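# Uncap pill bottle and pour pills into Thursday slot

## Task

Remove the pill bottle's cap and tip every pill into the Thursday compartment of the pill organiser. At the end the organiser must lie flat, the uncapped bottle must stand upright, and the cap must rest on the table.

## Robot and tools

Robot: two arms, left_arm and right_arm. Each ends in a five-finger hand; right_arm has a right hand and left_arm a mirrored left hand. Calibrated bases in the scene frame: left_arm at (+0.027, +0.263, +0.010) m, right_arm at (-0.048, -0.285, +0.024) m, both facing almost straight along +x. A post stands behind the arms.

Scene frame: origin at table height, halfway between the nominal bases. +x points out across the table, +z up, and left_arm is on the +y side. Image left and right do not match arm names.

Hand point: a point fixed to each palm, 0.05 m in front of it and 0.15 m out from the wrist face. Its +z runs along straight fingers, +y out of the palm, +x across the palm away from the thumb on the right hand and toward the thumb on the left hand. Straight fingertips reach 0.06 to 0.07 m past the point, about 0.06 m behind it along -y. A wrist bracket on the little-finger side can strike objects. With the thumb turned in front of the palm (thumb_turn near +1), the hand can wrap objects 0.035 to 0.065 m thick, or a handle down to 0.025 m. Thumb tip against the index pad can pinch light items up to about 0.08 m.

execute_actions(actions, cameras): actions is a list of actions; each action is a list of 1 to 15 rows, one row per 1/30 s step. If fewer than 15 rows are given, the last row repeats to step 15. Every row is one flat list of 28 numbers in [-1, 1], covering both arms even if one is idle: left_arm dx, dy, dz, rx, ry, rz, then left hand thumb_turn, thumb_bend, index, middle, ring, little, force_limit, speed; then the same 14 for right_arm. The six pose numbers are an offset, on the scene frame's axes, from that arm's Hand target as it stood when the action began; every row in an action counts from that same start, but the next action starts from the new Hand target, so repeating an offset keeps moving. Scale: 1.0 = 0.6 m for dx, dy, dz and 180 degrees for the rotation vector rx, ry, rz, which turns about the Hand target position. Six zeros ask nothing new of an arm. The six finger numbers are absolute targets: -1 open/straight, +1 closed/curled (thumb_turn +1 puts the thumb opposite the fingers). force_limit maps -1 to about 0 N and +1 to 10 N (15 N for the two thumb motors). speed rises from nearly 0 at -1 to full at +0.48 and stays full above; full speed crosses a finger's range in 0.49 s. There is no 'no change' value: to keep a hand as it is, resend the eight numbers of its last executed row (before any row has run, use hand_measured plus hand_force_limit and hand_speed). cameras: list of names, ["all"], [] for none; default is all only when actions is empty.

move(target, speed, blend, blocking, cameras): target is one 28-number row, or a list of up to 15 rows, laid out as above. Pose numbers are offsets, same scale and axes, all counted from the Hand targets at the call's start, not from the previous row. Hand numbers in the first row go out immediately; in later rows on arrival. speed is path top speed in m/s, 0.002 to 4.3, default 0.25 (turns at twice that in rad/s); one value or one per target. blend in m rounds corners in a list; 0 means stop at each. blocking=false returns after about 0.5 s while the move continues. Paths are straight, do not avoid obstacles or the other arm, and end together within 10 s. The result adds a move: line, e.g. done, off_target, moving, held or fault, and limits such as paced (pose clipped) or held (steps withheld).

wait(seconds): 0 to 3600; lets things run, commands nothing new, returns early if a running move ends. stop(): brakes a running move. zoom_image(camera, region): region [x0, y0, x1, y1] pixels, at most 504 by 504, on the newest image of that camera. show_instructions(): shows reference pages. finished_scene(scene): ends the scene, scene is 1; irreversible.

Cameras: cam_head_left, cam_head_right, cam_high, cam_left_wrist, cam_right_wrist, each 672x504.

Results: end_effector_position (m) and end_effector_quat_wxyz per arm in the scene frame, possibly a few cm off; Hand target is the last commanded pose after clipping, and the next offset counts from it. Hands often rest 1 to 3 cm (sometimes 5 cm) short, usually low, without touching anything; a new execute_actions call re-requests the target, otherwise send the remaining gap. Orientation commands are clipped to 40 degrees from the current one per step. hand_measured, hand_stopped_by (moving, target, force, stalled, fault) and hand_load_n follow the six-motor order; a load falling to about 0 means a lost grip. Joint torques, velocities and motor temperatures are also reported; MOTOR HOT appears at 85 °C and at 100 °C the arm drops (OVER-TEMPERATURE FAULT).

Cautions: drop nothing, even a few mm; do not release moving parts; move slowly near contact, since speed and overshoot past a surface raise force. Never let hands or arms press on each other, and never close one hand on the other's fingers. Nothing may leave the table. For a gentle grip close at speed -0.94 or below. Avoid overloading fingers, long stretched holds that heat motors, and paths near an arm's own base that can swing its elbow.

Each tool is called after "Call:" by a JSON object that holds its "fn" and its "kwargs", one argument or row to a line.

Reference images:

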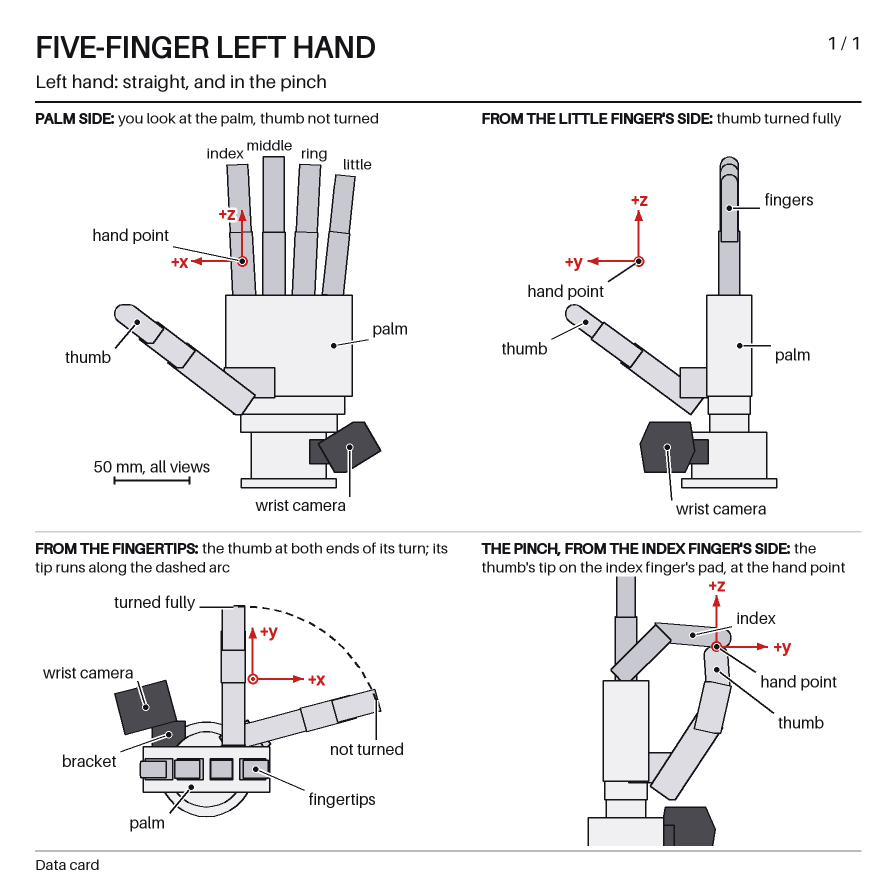

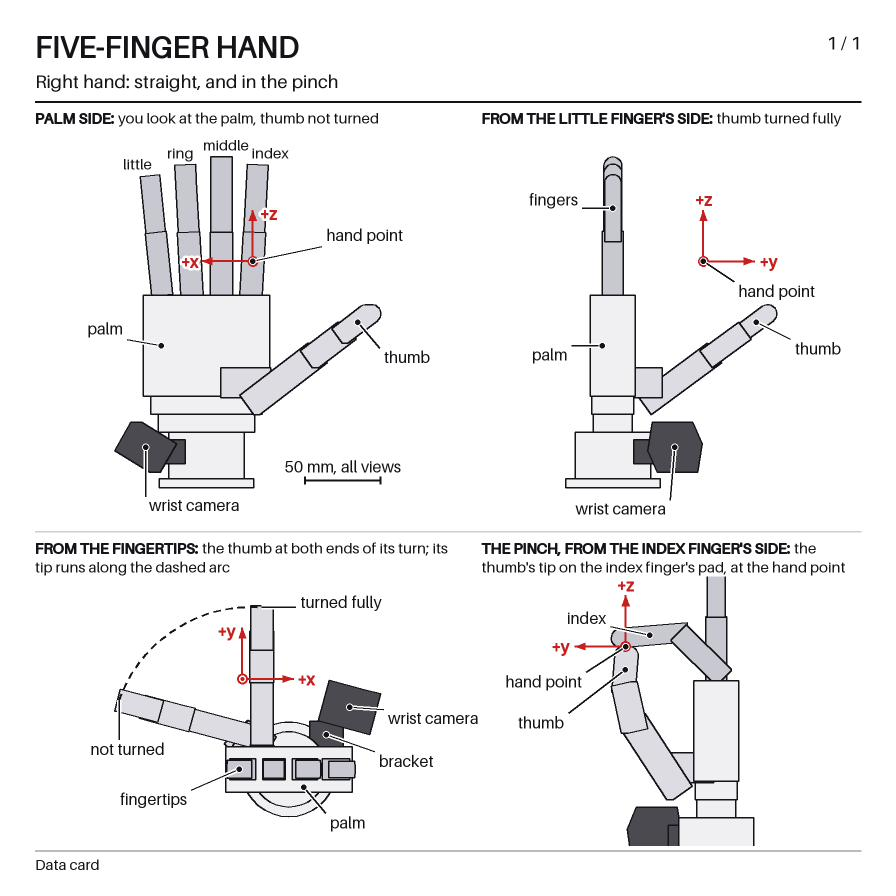

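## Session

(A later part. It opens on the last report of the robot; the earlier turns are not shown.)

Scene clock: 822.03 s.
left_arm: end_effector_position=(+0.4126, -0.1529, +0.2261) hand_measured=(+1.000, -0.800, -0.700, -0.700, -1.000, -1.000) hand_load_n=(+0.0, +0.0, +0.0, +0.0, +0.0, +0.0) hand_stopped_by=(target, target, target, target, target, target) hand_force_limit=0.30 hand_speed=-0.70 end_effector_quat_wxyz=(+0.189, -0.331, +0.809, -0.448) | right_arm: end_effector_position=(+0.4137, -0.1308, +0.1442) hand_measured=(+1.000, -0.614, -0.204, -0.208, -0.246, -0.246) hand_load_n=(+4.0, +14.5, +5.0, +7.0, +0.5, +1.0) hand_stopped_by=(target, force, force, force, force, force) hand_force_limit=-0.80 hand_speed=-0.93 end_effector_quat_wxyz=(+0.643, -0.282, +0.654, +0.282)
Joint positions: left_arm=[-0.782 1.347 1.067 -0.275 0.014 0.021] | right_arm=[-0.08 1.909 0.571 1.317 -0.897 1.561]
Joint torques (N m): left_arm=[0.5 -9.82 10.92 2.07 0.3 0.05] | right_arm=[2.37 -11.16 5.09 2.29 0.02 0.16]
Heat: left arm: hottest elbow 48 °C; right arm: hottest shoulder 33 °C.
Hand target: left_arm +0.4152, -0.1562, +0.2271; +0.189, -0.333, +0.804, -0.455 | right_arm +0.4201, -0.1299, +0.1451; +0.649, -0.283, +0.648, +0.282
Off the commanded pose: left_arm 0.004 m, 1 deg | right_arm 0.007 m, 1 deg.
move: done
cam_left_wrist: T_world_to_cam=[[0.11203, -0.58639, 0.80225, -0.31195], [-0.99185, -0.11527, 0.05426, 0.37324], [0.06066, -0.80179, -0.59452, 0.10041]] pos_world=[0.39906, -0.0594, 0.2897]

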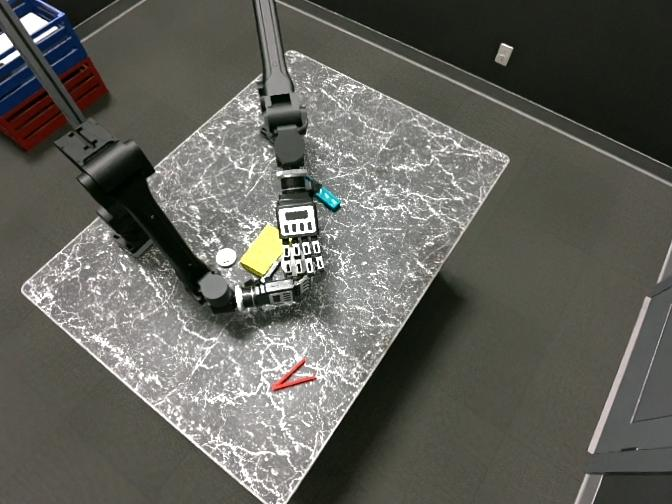

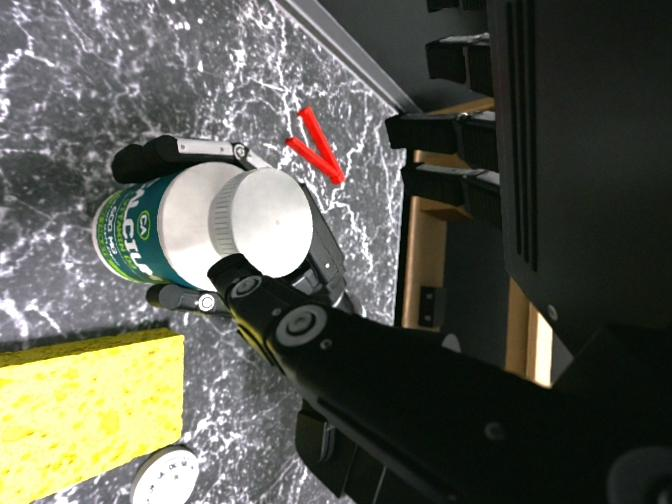

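Call:
{"fn": "move", "kwargs": {
  "target": [-0.0025,0.0055,-0.0535,0,0,0,1,-0.8,-0.7,-0.7,-1,-1,0.3,-0.7, 0,0,0,0,0,0,1,0.8,0.8,0.8,0.3,0.35,-0.8,-0.93],
  "speed": 0.08,
  "cameras": ["cam_high","cam_left_wrist"]
}}

Call:
{"fn": "zoom_image", "kwargs": {
  "camera": "cam_left_wrist",
  "region": [200, 120, 450, 340]
}}

Call:
{"fn": "zoom_image", "kwargs": {
  "camera": "cam_high",
  "region": [260, 215, 340, 300]
}}

Scene clock: 830.60 s.
left_arm: end_effector_position=(+0.4095, -0.1506, +0.1930) hand_measured=(+1.000, -0.800, -0.700, -0.700, -1.000, -1.000) hand_load_n=(+0.0, +0.0, +0.0, +0.0, +0.0, +0.0) hand_stopped_by=(target, target, target, target, target, target) hand_force_limit=0.30 hand_speed=-0.70 end_effector_quat_wxyz=(+0.188, -0.331, +0.809, -0.447) | right_arm: end_effector_position=(+0.4137, -0.1308, +0.1442) hand_measured=(+1.000, -0.614, -0.204, -0.208, -0.246, -0.246) hand_load_n=(+4.0, +14.5, +5.0, +7.0, +0.5, +1.5) hand_stopped_by=(target, force, force, force, force, force) hand_force_limit=-0.80 hand_speed=-0.93 end_effector_quat_wxyz=(+0.643, -0.282, +0.654, +0.282)
Joint positions: left_arm=[-0.782 1.368 0.995 -0.185 0.017 0.02] | right_arm=[-0.08 1.909 0.571 1.317 -0.897 1.561]
Joint torques (N m): left_arm=[0.85 -9.76 10.82 2.02 0.31 0.08] | right_arm=[2.37 -11.16 5.11 2.32 0.02 0.15]
Heat: left arm: hottest elbow 47 °C; right arm: hottest shoulder 33 °C.
Hand target: left_arm +0.4138, -0.1530, +0.1951; +0.189, -0.333, +0.804, -0.455 | right_arm +0.4201, -0.1299, +0.1451; +0.649, -0.283, +0.648, +0.282
Off the commanded pose: left_arm 0.005 m, 1 deg | right_arm 0.007 m, 1 deg.
move: done
cam_left_wrist: T_world_to_cam=[[0.11334, -0.58653, 0.80196, -0.28418], [-0.99187, -0.11381, 0.05694, 0.37192], [0.05787, -0.80189, -0.59466, 0.08387]] pos_world=[0.39625, -0.0571, 0.2566]

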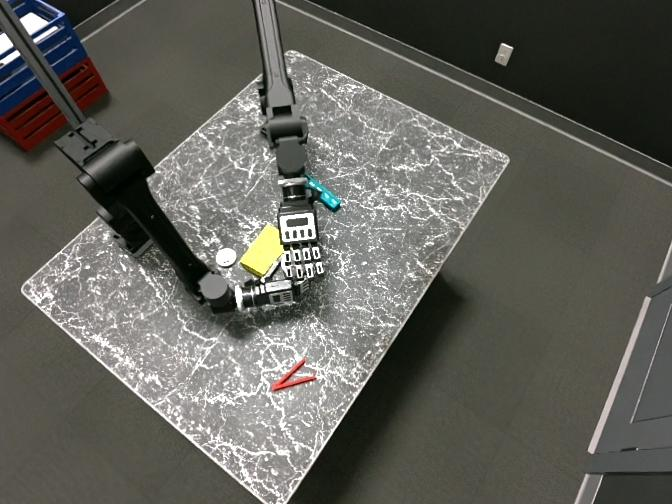

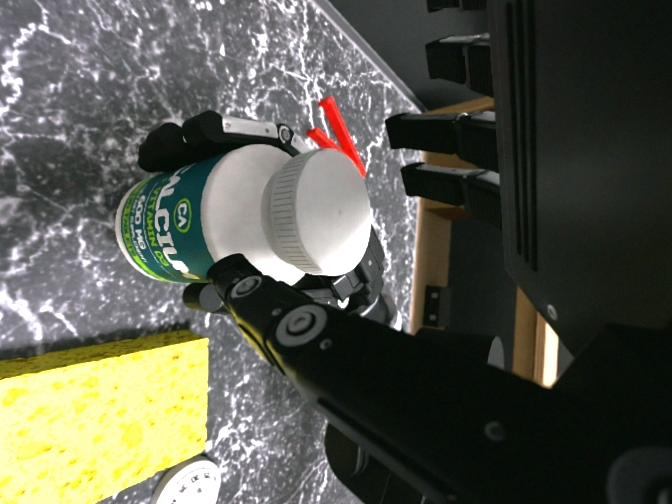

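Scaled by 2.016 from the camera's image (finer frame: 960x720).

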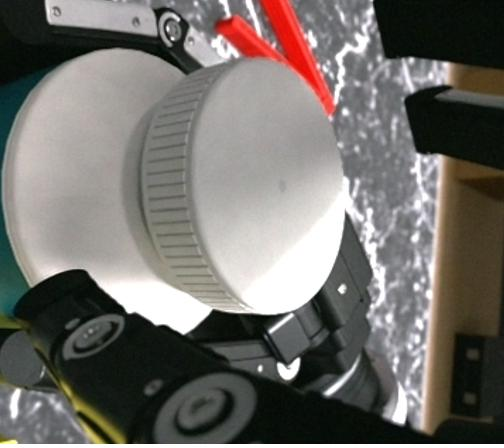

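Scaled by 5.929 from the camera's image (finer frame: 960x720).

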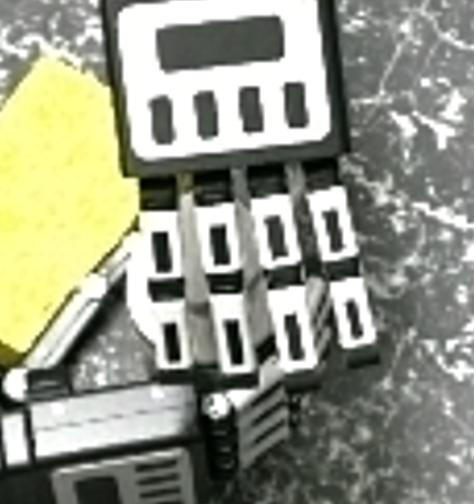

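Call:
{"fn": "move", "kwargs": {
  "target": [0.013,0.006,0.002,0,0,0,1,-0.8,-0.7,-0.7,-1,-1,0.3,-0.7, 0,0,0,0,0,0,1,0.8,0.8,0.8,0.3,0.35,-0.8,-0.93],
  "speed": 0.08,
  "cameras": ["cam_high","cam_left_wrist"]
}}

Call:
{"fn": "zoom_image", "kwargs": {
  "camera": "cam_left_wrist",
  "region": [200, 120, 450, 340]
}}

Call:
{"fn": "zoom_image", "kwargs": {
  "camera": "cam_high",
  "region": [260, 215, 340, 300]
}}

Scene clock: 841.47 s.
left_arm: end_effector_position=(+0.4106, -0.1496, +0.1919) hand_measured=(+1.000, -0.800, -0.700, -0.700, -1.000, -1.000) hand_load_n=(+0.0, +0.0, +0.0, +0.0, +0.0, +0.0) hand_stopped_by=(target, target, target, target, target, target) hand_force_limit=0.30 hand_speed=-0.70 end_effector_quat_wxyz=(+0.183, -0.331, +0.810, -0.448) | right_arm: end_effector_position=(+0.4137, -0.1308, +0.1442) hand_measured=(+1.000, -0.614, -0.204, -0.208, -0.246, -0.246) hand_load_n=(+4.0, +14.5, +5.0, +7.0, +1.0, +1.5) hand_stopped_by=(target, force, force, force, force, force) hand_force_limit=-0.80 hand_speed=-0.93 end_effector_quat_wxyz=(+0.643, -0.282, +0.654, +0.282)
Joint positions: left_arm=[-0.774 1.37 0.995 -0.185 0.032 0.02] | right_arm=[-0.08 1.909 0.571 1.317 -0.897 1.561]
Joint torques (N m): left_arm=[1.73 -9.52 11.7 1.91 0.3 0.15] | right_arm=[2.37 -11.16 5.11 2.3 0.02 0.15]
Heat: left arm: hottest elbow 46 °C; right arm: hottest shoulder 33 °C.
Hand target: left_arm +0.4215, -0.1495, +0.1963; +0.189, -0.333, +0.804, -0.455 | right_arm +0.4201, -0.1299, +0.1451; +0.649, -0.283, +0.648, +0.282
Off the commanded pose: left_arm 0.012 m, 1 deg | right_arm 0.007 m, 1 deg.
move: off_target (left_arm)
cam_left_wrist: T_world_to_cam=[[0.11614, -0.58357, 0.80371, -0.28387], [-0.99201, -0.1083, 0.06471, 0.37249], [0.04927, -0.80481, -0.59149, 0.08649]] pos_world=[0.39822, -0.05571, 0.25521]

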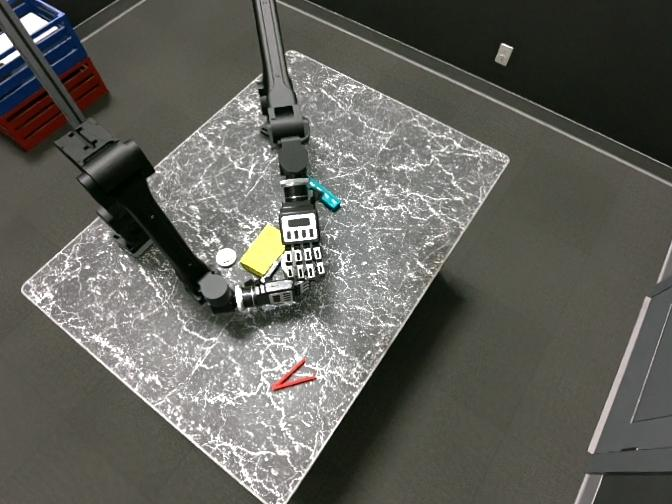

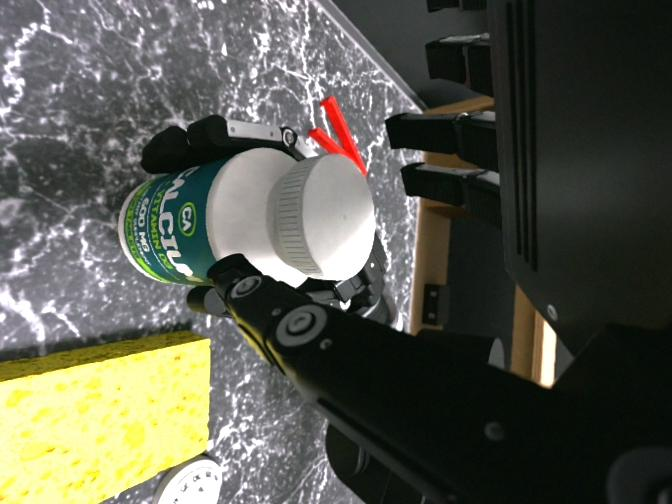

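Scaled by 2.016 from the camera's image (finer frame: 960x720).

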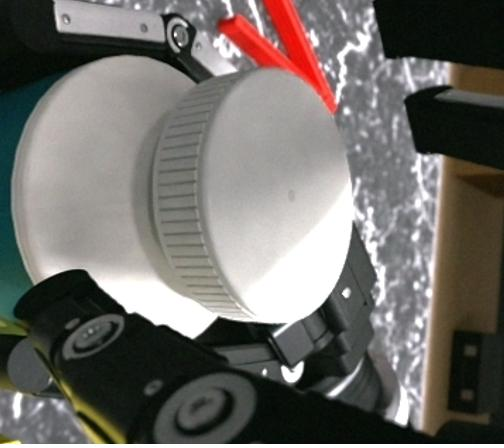

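Scaled by 5.929 from the camera's image (finer frame: 960x720).

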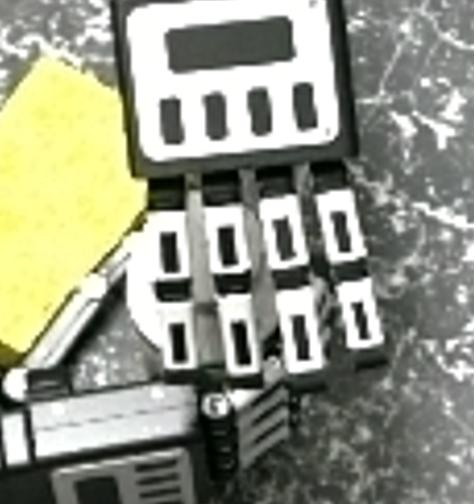

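Call:
{"fn": "move", "kwargs": {
  "target": [0,0,0,0,0,0,1,0.2,0.2,0.2,-1,-1,0.3,-0.92, 0,0,0,0,0,0,1,0.8,0.8,0.8,0.3,0.35,-0.8,-0.93],
  "speed": 0.08,
  "cameras": ["cam_high","cam_left_wrist"]
}}

Call:
{"fn": "zoom_image", "kwargs": {
  "camera": "cam_left_wrist",
  "region": [200, 120, 450, 340]
}}

Scene clock: 846.70 s.
left_arm: end_effector_position=(+0.4123, -0.1510, +0.1925) hand_measured=(+1.000, -0.494, -0.142, -0.142, -1.000, -1.000) hand_load_n=(+0.5, +10.0, +7.5, +7.5, +0.0, +0.0) hand_stopped_by=(target, force, force, force, target, target) hand_force_limit=0.30 hand_speed=-0.92 end_effector_quat_wxyz=(+0.184, -0.330, +0.808, -0.452) | right_arm: end_effector_position=(+0.4116, -0.1291, +0.1446) hand_measured=(+1.000, -0.614, -0.204, -0.208, -0.246, -0.248) hand_load_n=(+2.5, +15.5, +4.5, +6.5, +0.5, +1.5) hand_stopped_by=(target, force, force, force, force, force) hand_force_limit=-0.80 hand_speed=-0.93 end_effector_quat_wxyz=(+0.644, -0.288, +0.650, +0.283)
Joint positions: left_arm=[-0.774 1.373 0.995 -0.174 0.033 0.02] | right_arm=[-0.078 1.909 0.571 1.322 -0.905 1.554]
Joint torques (N m): left_arm=[1.85 -9.88 11.7 1.54 0.31 0.17] | right_arm=[2.2 -11.11 5.08 2.1 0.38 0.22]
Heat: left arm: hottest elbow 46 °C; right arm: hottest shoulder 33 °C.
Hand target: left_arm +0.4215, -0.1494, +0.1963; +0.189, -0.333, +0.804, -0.455 | right_arm +0.4201, -0.1299, +0.1451; +0.649, -0.283, +0.648, +0.282
Off the commanded pose: left_arm 0.010 m, 1 deg | right_arm 0.009 m, 1 deg.
move: done
cam_left_wrist: T_world_to_cam=[[0.11164, -0.57901, 0.80764, -0.28359], [-0.99235, -0.108, 0.05975, 0.3752], [0.05263, -0.80813, -0.58664, 0.08285]] pos_world=[0.39964, -0.05673, 0.25522]

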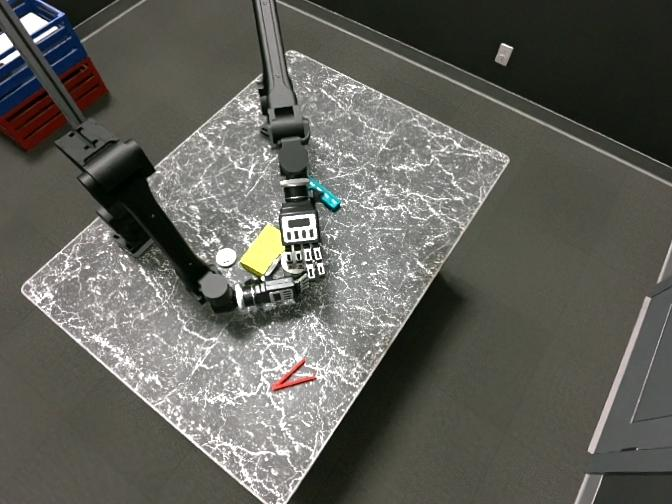

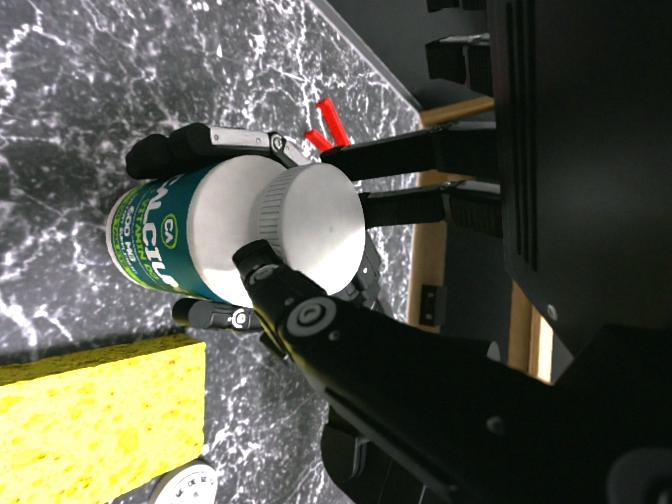

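Scaled by 2.016 from the camera's image (finer frame: 960x720).

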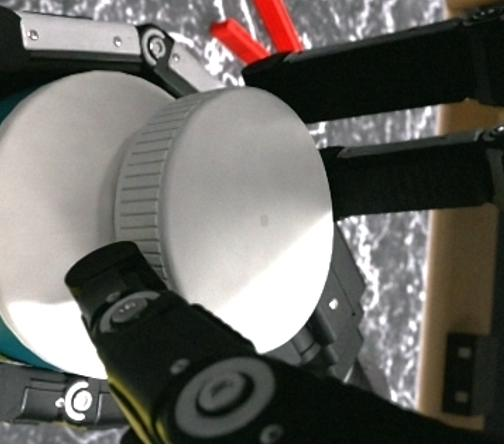

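Call:
{"fn": "move", "kwargs": {
  "target": [
    [-0.01,-0.016,0.002,0,0,0.0833,1,0.2,0.2,0.2,-1,-1,0.3,-0.92, 0,0,0,0,0,0,1,0.8,0.8,0.8,0.3,0.35,-0.8,-0.93],
    [-0.0075,-0.03,0.0078,0,0,0.1667,1,0.2,0.2,0.2,-1,-1,0.3,-0.92, 0,0,0,0,0,0,1,0.8,0.8,0.8,0.3,0.35,-0.8,-0.93]
  ],
  "speed": 0.2,
  "blend": 0.01,
  "cameras": ["cam_high","cam_left_wrist","cam_head_left"]
}}

Call:
{"fn": "zoom_image", "kwargs": {
  "camera": "cam_left_wrist",
  "region": [200, 120, 450, 340]
}}

Scene clock: 853.77 s.
left_arm: end_effector_position=(+0.4205, -0.1449, +0.1894) hand_measured=(+1.000, -0.492, -0.142, -0.140, -1.000, -1.000) hand_load_n=(-1.5, +4.0, +7.0, +0.0, +0.0, +0.0) hand_stopped_by=(target, force, force, force, target, target) hand_force_limit=0.30 hand_speed=-0.92 end_effector_quat_wxyz=(+0.311, -0.532, +0.691, -0.378) | right_arm: end_effector_position=(+0.4125, -0.1282, +0.1428) hand_measured=(+1.000, -0.614, -0.204, -0.208, -0.246, -0.248) hand_load_n=(+2.0, +15.0, +4.5, +6.5, +1.0, +2.0) hand_stopped_by=(target, force, force, force, force, force) hand_force_limit=-0.80 hand_speed=-0.93 end_effector_quat_wxyz=(+0.643, -0.287, +0.651, +0.284)
Joint positions: left_arm=[-0.93 1.407 1.04 -0.301 -0.571 -0.371] | right_arm=[-0.076 1.915 0.574 1.322 -0.904 1.556]
Joint torques (N m): left_arm=[-1.9 -9.29 14.27 0.59 0.03 -0.06] | right_arm=[2.08 -11.75 4.79 2.11 0.34 0.21]
Heat: left arm: hottest elbow 46 °C; right arm: hottest shoulder 33 °C.
Hand target: left_arm +0.4172, -0.1673, +0.2009; +0.300, -0.530, +0.690, -0.391 | right_arm +0.4201, -0.1299, +0.1451; +0.649, -0.283, +0.648, +0.282
Off the commanded pose: left_arm 0.026 m, 2 deg | right_arm 0.008 m, 1 deg.
move: off_target (left_arm)
cam_left_wrist: T_world_to_cam=[[0.39013, -0.45499, 0.80049, -0.37635], [-0.78917, -0.61312, 0.03612, 0.23002], [0.47436, -0.64581, -0.59825, -0.06611]] pos_world=[0.3597, -0.0729, 0.2534]
Images, in order (width x height): cam_head_left 672x504, cam_high 672x504, cam_left_wrist 672x504.

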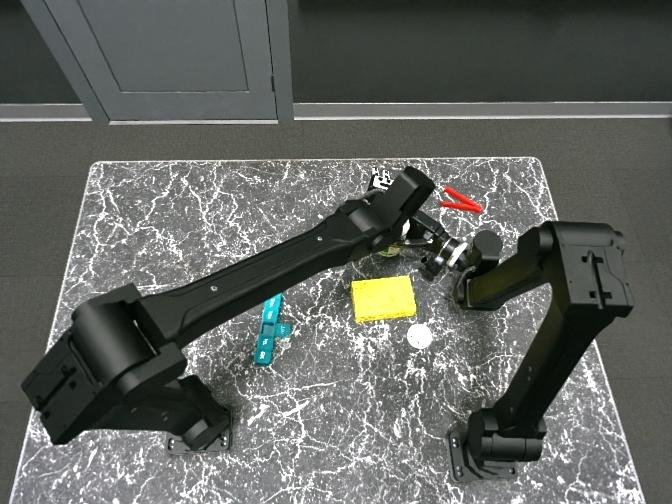

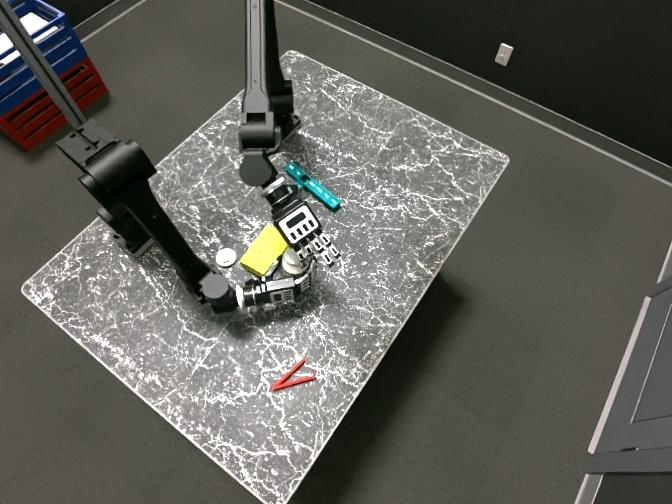

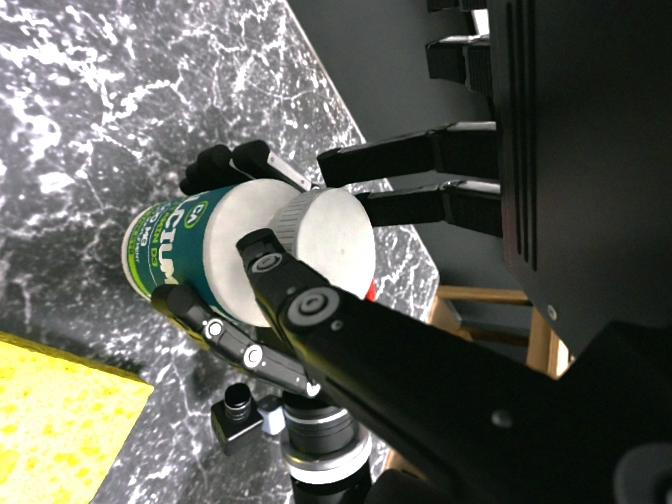

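Scaled by 2.016 from the camera's image (finer frame: 960x720).

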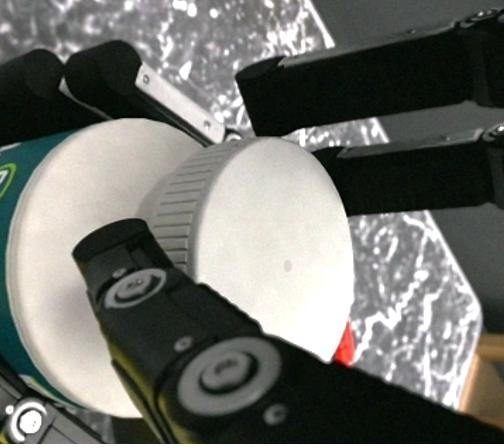

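Call:
{"fn": "move", "kwargs": {
  "target": [0,0,0,0,0,0,1,-0.8,-0.7,-0.7,-1,-1,0.3,-0.6, 0,0,0,0,0,0,1,0.8,0.8,0.8,0.3,0.35,-0.8,-0.93],
  "speed": 0.2
}}

Call:
{"fn": "move", "kwargs": {
  "target": [0.0075,0.03,0.1,0,0,-0.1667,1,-0.8,-0.7,-0.7,-1,-1,0.3,-0.6, 0,0,0,0,0,0,1,0.8,0.8,0.8,0.3,0.35,-0.8,-0.93],
  "speed": 0.2
}}

Call:
{"fn": "move", "kwargs": {
  "target": [
    [-0.01,-0.016,0.002,0,0,0.0833,1,-0.8,-0.7,-0.7,-1,-1,0.3,-0.6, 0,0,0,0,0,0,1,0.8,0.8,0.8,0.3,0.35,-0.8,-0.93],
    [-0.0075,-0.03,0.0078,0,0,0.1667,1,-0.8,-0.7,-0.7,-1,-1,0.3,-0.6, 0,0,0,0,0,0,1,0.8,0.8,0.8,0.3,0.35,-0.8,-0.93]
  ],
  "speed": 0.2,
  "blend": 0.01
}}

Scene clock: 866.50 s.
left_arm: end_effector_position=(+0.4142, -0.1504, +0.1828) hand_measured=(+1.000, -0.800, -0.700, -0.700, -1.000, -1.000) hand_load_n=(+0.0, +0.0, +0.0, +0.0, +0.0, -0.5) hand_stopped_by=(target, target, target, target, target, target) hand_force_limit=0.30 hand_speed=-0.60 end_effector_quat_wxyz=(+0.305, -0.531, +0.696, -0.375) | right_arm: end_effector_position=(+0.4139, -0.1290, +0.1430) hand_measured=(+1.000, -0.614, -0.204, -0.208, -0.246, -0.248) hand_load_n=(+3.0, +14.5, +5.5, +6.5, +0.5, +1.5) hand_stopped_by=(target, force, force, force, force, force) hand_force_limit=-0.80 hand_speed=-0.93 end_effector_quat_wxyz=(+0.643, -0.283, +0.653, +0.283)
Joint positions: left_arm=[-0.943 1.417 1.04 -0.308 -0.569 -0.383] | right_arm=[-0.076 1.915 0.574 1.322 -0.897 1.561]
Joint torques (N m): left_arm=[-0.67 -10.05 14.28 0.8 -0.05 0.06] | right_arm=[2.02 -11.81 4.82 2.11 0.02 0.16]
Heat: left arm: hottest elbow 46 °C; right arm: hottest shoulder 34 °C.
Hand target: left_arm +0.4170, -0.1674, +0.2008; +0.300, -0.530, +0.691, -0.390 | right_arm +0.4201, -0.1299, +0.1451; +0.649, -0.283, +0.648, +0.282
Off the commanded pose: left_arm 0.025 m, 2 deg | right_arm 0.007 m, 1 deg.
move: done

Scene clock: 868.63 s.
left_arm: end_effector_position=(+0.4055, -0.1447, +0.2253) hand_measured=(+1.000, -0.800, -0.700, -0.700, -1.000, -1.000) hand_load_n=(+0.0, +0.0, +0.0, +0.0, +0.0, +0.0) hand_stopped_by=(target, target, target, target, target, target) hand_force_limit=0.30 hand_speed=-0.60 end_effector_quat_wxyz=(+0.175, -0.338, +0.817, -0.433) | right_arm: end_effector_position=(+0.4140, -0.1290, +0.1431) hand_measured=(+1.000, -0.614, -0.204, -0.208, -0.246, -0.248) hand_load_n=(+3.5, +15.0, +5.5, +7.0, +0.5, +1.5) hand_stopped_by=(target, force, force, force, force, force) hand_force_limit=-0.80 hand_speed=-0.93 end_effector_quat_wxyz=(+0.643, -0.283, +0.653, +0.283)
Joint positions: left_arm=[-0.774 1.336 1.075 -0.338 0.031 0.014] | right_arm=[-0.076 1.915 0.574 1.322 -0.897 1.561]
Joint torques (N m): left_arm=[1.73 -10.81 15.9 0.95 0.31 0.2] | right_arm=[2.02 -11.75 4.82 2.11 0.02 0.16]
Heat: left arm: hottest elbow 46 °C; right arm: hottest shoulder 34 °C.
Hand target: left_arm +0.4216, -0.1492, +0.2607; +0.189, -0.333, +0.804, -0.455 | right_arm +0.4201, -0.1299, +0.1451; +0.649, -0.283, +0.648, +0.282
Off the commanded pose: left_arm 0.039 m, 3 deg | right_arm 0.007 m, 1 deg.
move: off_target (left_arm)

Scene clock: 870.83 s.
left_arm: end_effector_position=(+0.4127, -0.1496, +0.2401) hand_measured=(+1.000, -0.800, -0.700, -0.700, -1.000, -1.000) hand_load_n=(+0.0, +0.0, +0.0, +0.0, +0.0, +0.0) hand_stopped_by=(target, target, target, target, target, target) hand_force_limit=0.30 hand_speed=-0.60 end_effector_quat_wxyz=(+0.302, -0.531, +0.700, -0.371) | right_arm: end_effector_position=(+0.4140, -0.1290, +0.1431) hand_measured=(+1.000, -0.614, -0.204, -0.208, -0.246, -0.248) hand_load_n=(+3.5, +15.0, +5.0, +6.5, +0.5, +1.5) hand_stopped_by=(target, force, force, force, force, force) hand_force_limit=-0.80 hand_speed=-0.93 end_effector_quat_wxyz=(+0.643, -0.283, +0.653, +0.283)
Joint positions: left_arm=[-0.942 1.371 1.157 -0.482 -0.562 -0.383] | right_arm=[-0.076 1.915 0.574 1.322 -0.897 1.561]
Joint torques (N m): left_arm=[-0.79 -9.88 15.83 0.8 -0.32 0.06] | right_arm=[2.02 -11.81 4.82 2.11 0.02 0.16]
Heat: left arm: hottest elbow 47 °C; right arm: hottest shoulder 34 °C.
Hand target: left_arm +0.4169, -0.1673, +0.2654; +0.300, -0.530, +0.691, -0.390 | right_arm +0.4201, -0.1299, +0.1451; +0.649, -0.283, +0.648, +0.282
Off the commanded pose: left_arm 0.031 m, 2 deg | right_arm 0.007 m, 1 deg.
move: off_target (left_arm)

Call:
{"fn": "move", "kwargs": {
  "target": [
    [-0.0028,0.0185,-0.0423,0,0,-0.1667,1,-0.8,-0.7,-0.7,-1,-1,0.3,-0.6, 0,0,0,0,0,0,1,0.8,0.8,0.8,0.3,0.35,-0.8,-0.93],
    [-0.0052,0.0238,-0.1165,0,0,-0.1667,1,-0.8,-0.7,-0.7,-1,-1,0.3,-0.6, 0,0,0,0,0,0,1,0.8,0.8,0.8,0.3,0.35,-0.8,-0.93],
    [0.0077,0.0305,-0.1152,0,0,-0.1667,1,-0.8,-0.7,-0.7,-1,-1,0.3,-0.6, 0,0,0,0,0,0,1,0.8,0.8,0.8,0.3,0.35,-0.8,-0.93]
  ],
  "speed": 0.12,
  "cameras": ["cam_high","cam_left_wrist"]
}}

Call:
{"fn": "zoom_image", "kwargs": {
  "camera": "cam_left_wrist",
  "region": [200, 120, 450, 340]
}}

Call:
{"fn": "zoom_image", "kwargs": {
  "camera": "cam_high",
  "region": [260, 215, 340, 300]
}}

Scene clock: 885.60 s.
left_arm: end_effector_position=(+0.4115, -0.1489, +0.1926) hand_measured=(+1.000, -0.800, -0.700, -0.700, -1.000, -1.000) hand_load_n=(+0.0, +0.0, +0.0, +0.0, +0.0, +0.0) hand_stopped_by=(target, target, target, target, target, target) hand_force_limit=0.30 hand_speed=-0.60 end_effector_quat_wxyz=(+0.182, -0.334, +0.809, -0.449) | right_arm: end_effector_position=(+0.4140, -0.1290, +0.1431) hand_measured=(+1.000, -0.614, -0.204, -0.208, -0.246, -0.248) hand_load_n=(+3.0, +15.0, +5.0, +6.5, +0.5, +1.0) hand_stopped_by=(target, force, force, force, force, force) hand_force_limit=-0.80 hand_speed=-0.93 end_effector_quat_wxyz=(+0.643, -0.283, +0.653, +0.283)
Joint positions: left_arm=[-0.772 1.37 0.997 -0.187 0.033 0.014] | right_arm=[-0.076 1.915 0.574 1.322 -0.897 1.561]
Joint torques (N m): left_arm=[1.67 -9.58 11.54 1.96 0.32 0.23] | right_arm=[2.02 -11.75 4.81 2.13 0.02 0.15]
Heat: left arm: hottest elbow 47 °C; right arm: hottest shoulder 34 °C.
Hand target: left_arm +0.4216, -0.1490, +0.1963; +0.189, -0.333, +0.804, -0.455 | right_arm +0.4201, -0.1299, +0.1451; +0.649, -0.283, +0.648, +0.282
Off the commanded pose: left_arm 0.011 m, 1 deg | right_arm 0.007 m, 1 deg.
move: off_target (left_arm)
cam_left_wrist: T_world_to_cam=[[0.12242, -0.58031, 0.80514, -0.28659], [-0.99115, -0.11338, 0.06899, 0.37152], [0.05125, -0.80646, -0.58906, 0.08589]] pos_world=[0.39892, -0.05492, 0.25571]

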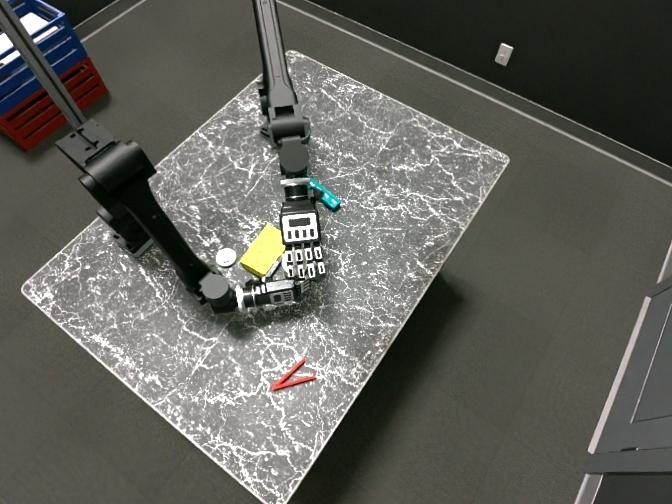

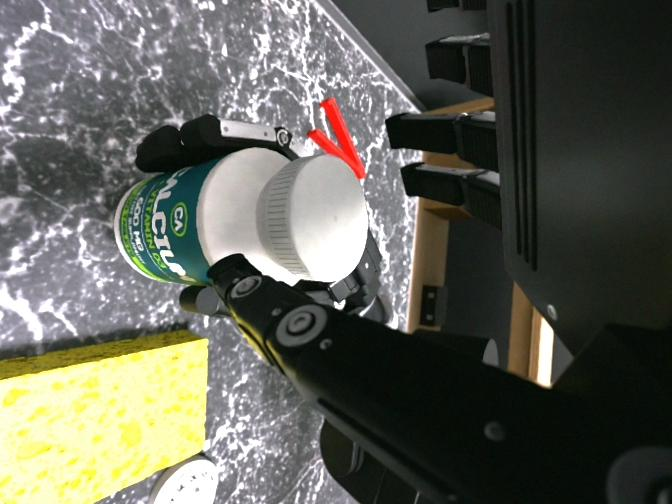

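Scaled by 2.016 from the camera's image (finer frame: 960x720).

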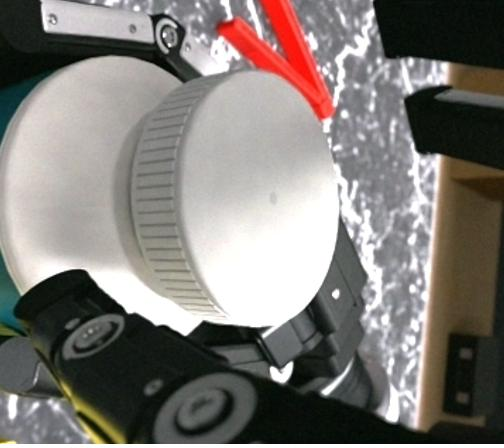

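Scaled by 5.929 from the camera's image (finer frame: 960x720).

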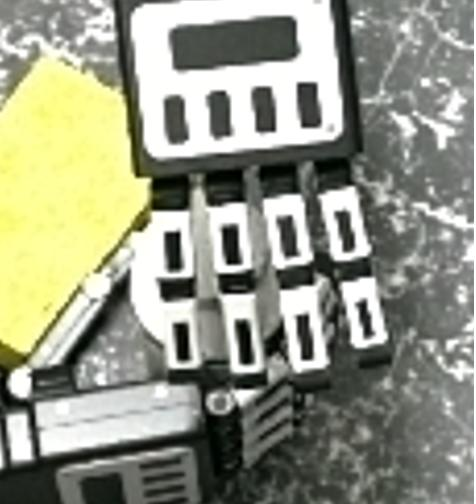

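Call:
{"fn": "move", "kwargs": {
  "target": [0,0,0,0,0,0,1,0.2,0.2,0.2,-1,-1,0.6,-0.92, 0,0,0,0,0,0,1,0.8,0.8,0.8,0.3,0.35,-0.8,-0.93],
  "speed": 0.12
}}

Call:
{"fn": "move", "kwargs": {
  "target": [
    [0,-0.019,0.0155,0,0,0.0833,1,0.2,0.2,0.2,-1,-1,0.6,-0.92, 0,0,0,0,0,0,1,0.8,0.8,0.8,0.3,0.35,-0.8,-0.93],
    [0,-0.0383,0.031,0,0,0.1667,1,0.2,0.2,0.2,-1,-1,0.6,-0.92, 0,0,0,0,0,0,1,0.8,0.8,0.8,0.3,0.35,-0.8,-0.93]
  ],
  "speed": 0.2,
  "blend": 0.01,
  "cameras": ["cam_high","cam_left_wrist","cam_head_left"]
}}

Call:
{"fn": "zoom_image", "kwargs": {
  "camera": "cam_left_wrist",
  "region": [200, 120, 450, 340]
}}

Scene clock: 893.63 s.
left_arm: end_effector_position=(+0.4128, -0.1502, +0.1925) hand_measured=(+1.000, -0.484, -0.126, -0.134, -1.000, -1.000) hand_load_n=(+0.5, +11.5, +8.5, +9.0, +0.0, +0.0) hand_stopped_by=(target, force, force, force, target, target) hand_force_limit=0.60 hand_speed=-0.92 end_effector_quat_wxyz=(+0.183, -0.333, +0.808, -0.451) | right_arm: end_effector_position=(+0.4124, -0.1282, +0.1427) hand_measured=(+1.000, -0.614, -0.204, -0.208, -0.246, -0.248) hand_load_n=(+2.5, +15.5, +5.0, +6.5, +0.5, +1.5) hand_stopped_by=(target, force, force, force, force, force) hand_force_limit=-0.80 hand_speed=-0.93 end_effector_quat_wxyz=(+0.643, -0.288, +0.650, +0.283)
Joint positions: left_arm=[-0.772 1.373 0.997 -0.178 0.033 0.015] | right_arm=[-0.076 1.915 0.574 1.323 -0.904 1.553]
Joint torques (N m): left_arm=[1.61 -9.76 11.55 1.65 0.3 0.21] | right_arm=[2.02 -11.75 4.79 2.06 0.32 0.24]
Heat: left arm: hottest elbow 47 °C; right arm: hottest shoulder 34 °C.
Hand target: left_arm +0.4216, -0.1490, +0.1963; +0.189, -0.333, +0.804, -0.455 | right_arm +0.4201, -0.1299, +0.1451; +0.649, -0.283, +0.648, +0.282
Off the commanded pose: left_arm 0.010 m, 1 deg | right_arm 0.008 m, 1 deg.
move: done

Scene clock: 895.83 s.
left_arm: end_effector_position=(+0.4219, -0.1462, +0.1919) hand_measured=(+1.000, -0.484, -0.128, -0.134, -1.000, -1.000) hand_load_n=(-1.5, +7.0, +9.5, +0.0, +0.0, -0.5) hand_stopped_by=(target, force, force, force, target, target) hand_force_limit=0.60 hand_speed=-0.92 end_effector_quat_wxyz=(+0.310, -0.530, +0.698, -0.368) | right_arm: end_effector_position=(+0.4127, -0.1281, +0.1426) hand_measured=(+1.000, -0.614, -0.204, -0.208, -0.246, -0.248) hand_load_n=(+2.5, +15.0, +5.0, +6.5, +0.5, +1.0) hand_stopped_by=(target, force, force, force, force, force) hand_force_limit=-0.80 hand_speed=-0.93 end_effector_quat_wxyz=(+0.642, -0.285, +0.652, +0.285)
Joint positions: left_arm=[-0.928 1.417 1.071 -0.344 -0.566 -0.367] | right_arm=[-0.075 1.917 0.574 1.323 -0.903 1.56]
Joint torques (N m): left_arm=[-1.85 -10.17 15.34 0.77 -0.08 -0.1] | right_arm=[1.96 -11.87 4.79 2.09 0.28 0.17]
Heat: left arm: hottest elbow 48 °C; right arm: hottest shoulder 34 °C.
Hand target: left_arm +0.4217, -0.1720, +0.2151; +0.300, -0.530, +0.690, -0.391 | right_arm +0.4201, -0.1299, +0.1451; +0.649, -0.283, +0.648, +0.282
Off the commanded pose: left_arm 0.035 m, 3 deg | right_arm 0.008 m, 1 deg.
move: off_target (left_arm)
cam_left_wrist: T_world_to_cam=[[0.40101, -0.47276, 0.78466, -0.38357], [-0.79114, -0.61054, 0.03647, 0.23139], [0.46183, -0.6354, -0.61886, -0.05537]] pos_world=[0.36245, -0.07524, 0.25827]
Images, in order (width x height): cam_head_left 672x504, cam_high 672x504, cam_left_wrist 672x504.

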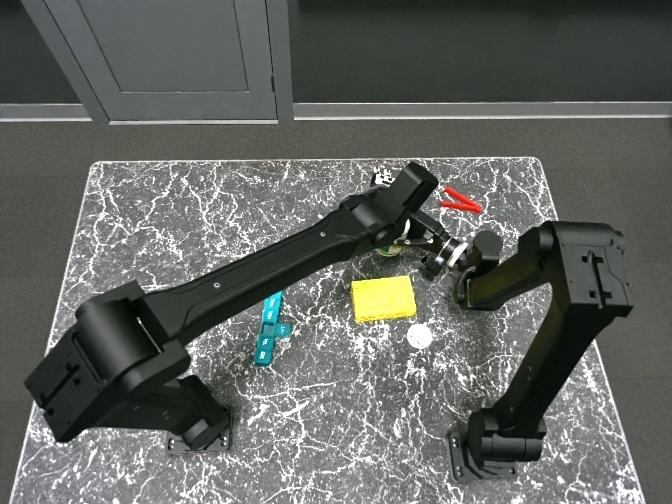

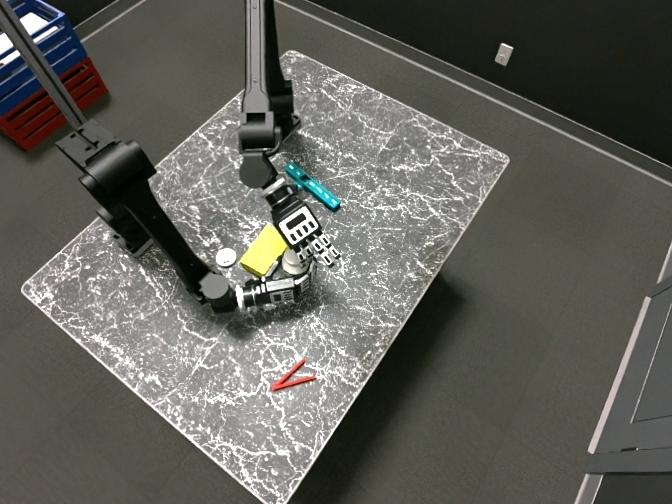

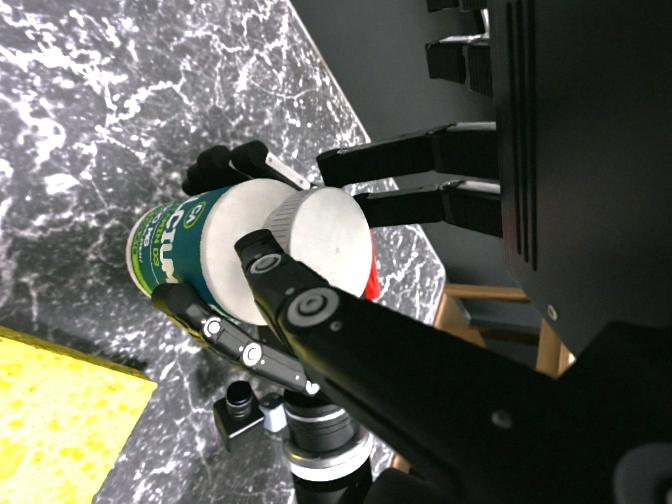

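Scaled by 2.016 from the camera's image (finer frame: 960x720).

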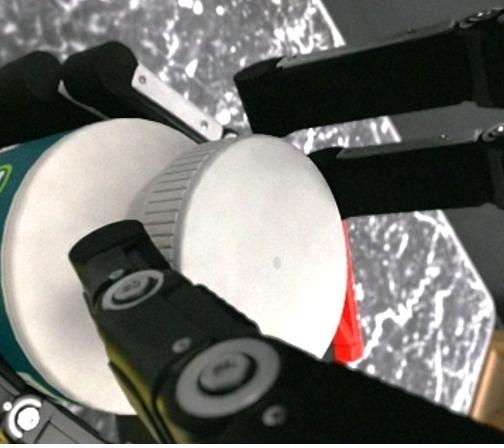

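Call:
{"fn": "move", "kwargs": {
  "target": [0,0,0,0,0,0,1,-0.9,-0.9,-0.9,-1,-1,0.3,-0.6, 0,0,0,0,0,0,1,0.8,0.8,0.8,0.3,0.35,-0.8,-0.93],
  "speed": 0.2
}}

Call:
{"fn": "move", "kwargs": {
  "target": [
    [0,0.0383,0.12,0,0,-0.1667,1,-1,-1,-1,-1,-1,0.3,-0.6, 0,0,0,0,0,0,1,0.8,0.8,0.8,0.3,0.35,-0.8,-0.93],
    [0.05,0.18,0.12,0,0,-0.1667,1,-1,-1,-1,-1,-1,0.3,-0.6, 0,0,0,0,0,0,1,0.8,0.8,0.8,0.3,0.35,-0.8,-0.93]
  ],
  "speed": 0.25,
  "cameras": ["all"]
}}

Scene clock: 930.13 s.
left_arm: end_effector_position=(+0.4164, -0.1520, +0.1920) hand_measured=(+1.000, -0.900, -0.900, -0.900, -1.000, -1.000) hand_load_n=(+0.0, +0.0, +0.0, +0.0, +0.0, +0.0) hand_stopped_by=(target, target, target, target, target, target) hand_force_limit=0.30 hand_speed=-0.60 end_effector_quat_wxyz=(+0.305, -0.531, +0.698, -0.371) | right_arm: end_effector_position=(+0.4138, -0.1286, +0.1427) hand_measured=(+1.000, -0.614, -0.204, -0.208, -0.246, -0.248) hand_load_n=(+3.0, +15.0, +5.0, +6.5, +0.5, +1.0) hand_stopped_by=(target, force, force, force, force, force) hand_force_limit=-0.80 hand_speed=-0.93 end_effector_quat_wxyz=(+0.643, -0.283, +0.653, +0.284)
Joint positions: left_arm=[-0.941 1.417 1.071 -0.346 -0.567 -0.382] | right_arm=[-0.075 1.917 0.574 1.323 -0.897 1.562]
Joint torques (N m): left_arm=[-0.73 -10.05 15.39 0.83 -0.11 0.06] | right_arm=[1.96 -11.87 4.79 2.09 0.02 0.15]
Motor temperatures (°C): left_arm=[28 31 52 28 31 32] | right_arm=[29 35 33 32 31 28]
Heat: left arm: hottest elbow 52 °C; right arm: hottest shoulder 35 °C.
Hand target: left_arm +0.4217, -0.1720, +0.2152; +0.300, -0.530, +0.690, -0.391 | right_arm +0.4201, -0.1299, +0.1451; +0.649, -0.283, +0.648, +0.282
Off the commanded pose: left_arm 0.031 m, 2 deg | right_arm 0.007 m, 1 deg.
move: done

Scene clock: 933.03 s.
left_arm: end_effector_position=(+0.4504, -0.0691, +0.2858) hand_measured=(+1.000, -1.000, -1.000, -1.000, -1.000, -1.000) hand_load_n=(+0.5, -0.5, +0.0, +0.0, +0.0, +0.0) hand_stopped_by=(target, target, target, target, target, target) hand_force_limit=0.30 hand_speed=-0.60 end_effector_quat_wxyz=(+0.187, -0.333, +0.803, -0.457) | right_arm: end_effector_position=(+0.4138, -0.1286, +0.1427) hand_measured=(+1.000, -0.614, -0.204, -0.208, -0.246, -0.248) hand_load_n=(+3.0, +14.5, +5.5, +7.0, +0.5, +1.0) hand_stopped_by=(target, force, force, force, force, force) hand_force_limit=-0.80 hand_speed=-0.93 end_effector_quat_wxyz=(+0.643, -0.283, +0.653, +0.284)
Joint positions: left_arm=[-0.565 1.253 1.133 -0.431 0.207 0.121] | right_arm=[-0.075 1.917 0.574 1.323 -0.897 1.562]
Joint torques (N m): left_arm=[1.32 -9.41 11.41 0.96 0.39 0.23] | right_arm=[1.96 -11.87 4.79 2.09 0.02 0.15]
Heat: left arm: hottest elbow 52 °C; right arm: hottest shoulder 35 °C.
Hand target: left_arm +0.4516, -0.0640, +0.2868; +0.189, -0.333, +0.804, -0.455 | right_arm +0.4201, -0.1299, +0.1451; +0.649, -0.283, +0.648, +0.282
Off the commanded pose: left_arm 0.006 m, 0 deg | right_arm 0.007 m, 1 deg.
move: done
cam_left_wrist: T_world_to_cam=[[0.11115, -0.56815, 0.81539, -0.31712], [-0.99181, -0.11531, 0.05485, 0.41691], [0.06286, -0.81481, -0.57631, 0.1937]] pos_world=[0.43657, 0.02574, 0.34734]
cam_right_wrist: T_world_to_cam=[[-0.74921, 0.61973, -0.23372, 0.41916], [-0.47693, -0.25992, 0.83963, 0.03924], [0.45959, 0.74052, 0.4903, -0.04766]] pos_world=[0.35465, -0.21427, 0.08839]

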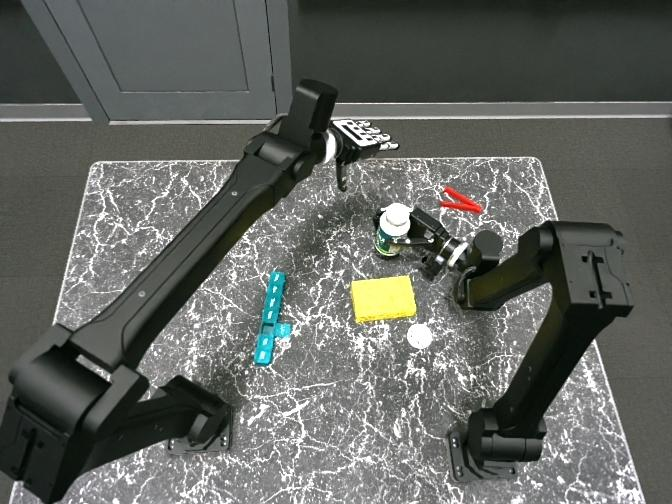

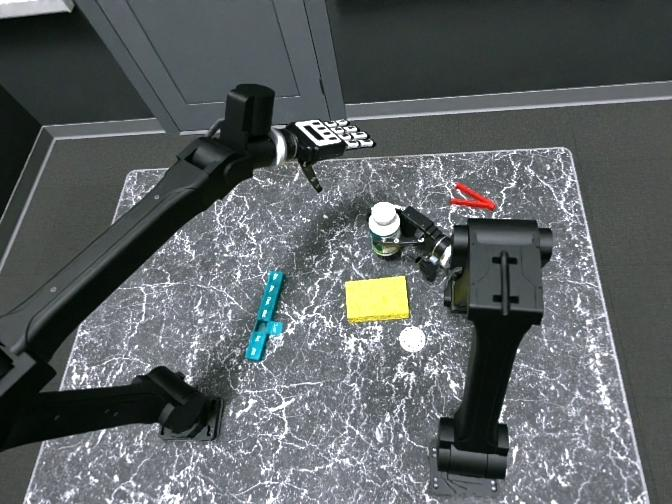

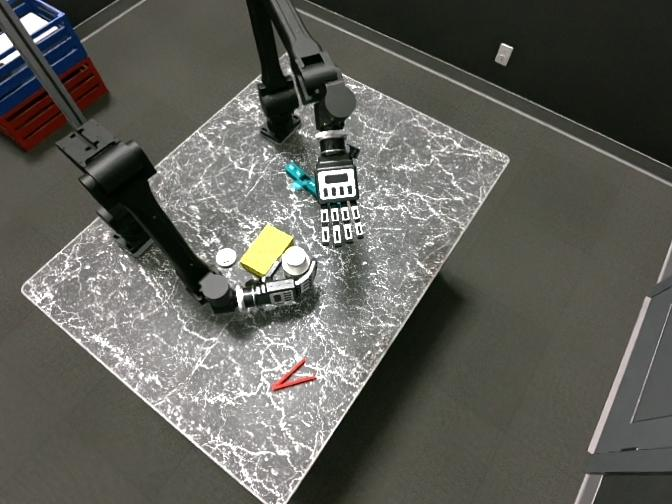

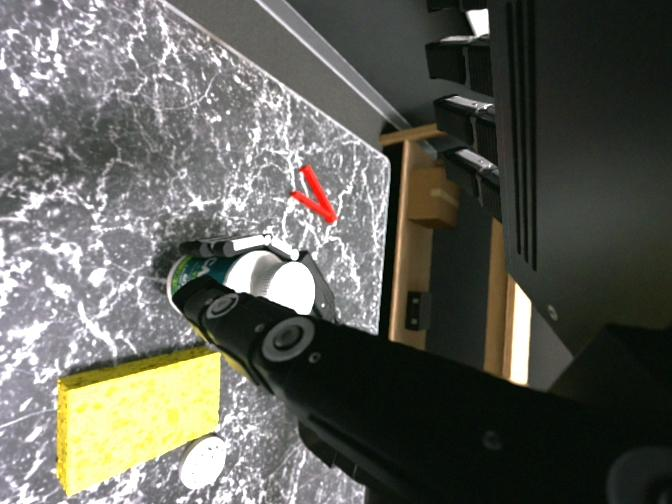

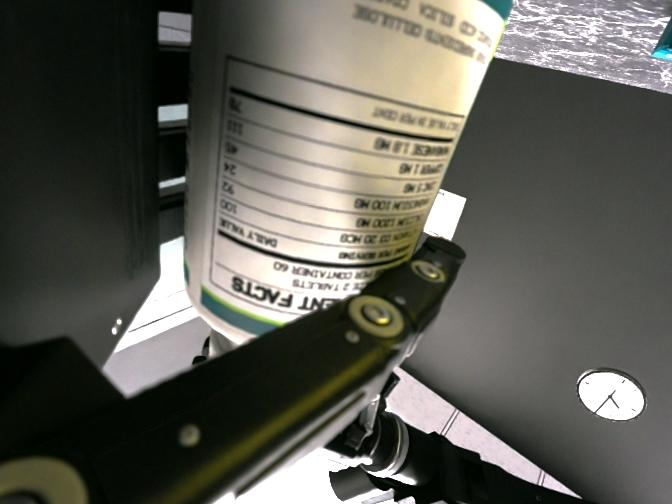

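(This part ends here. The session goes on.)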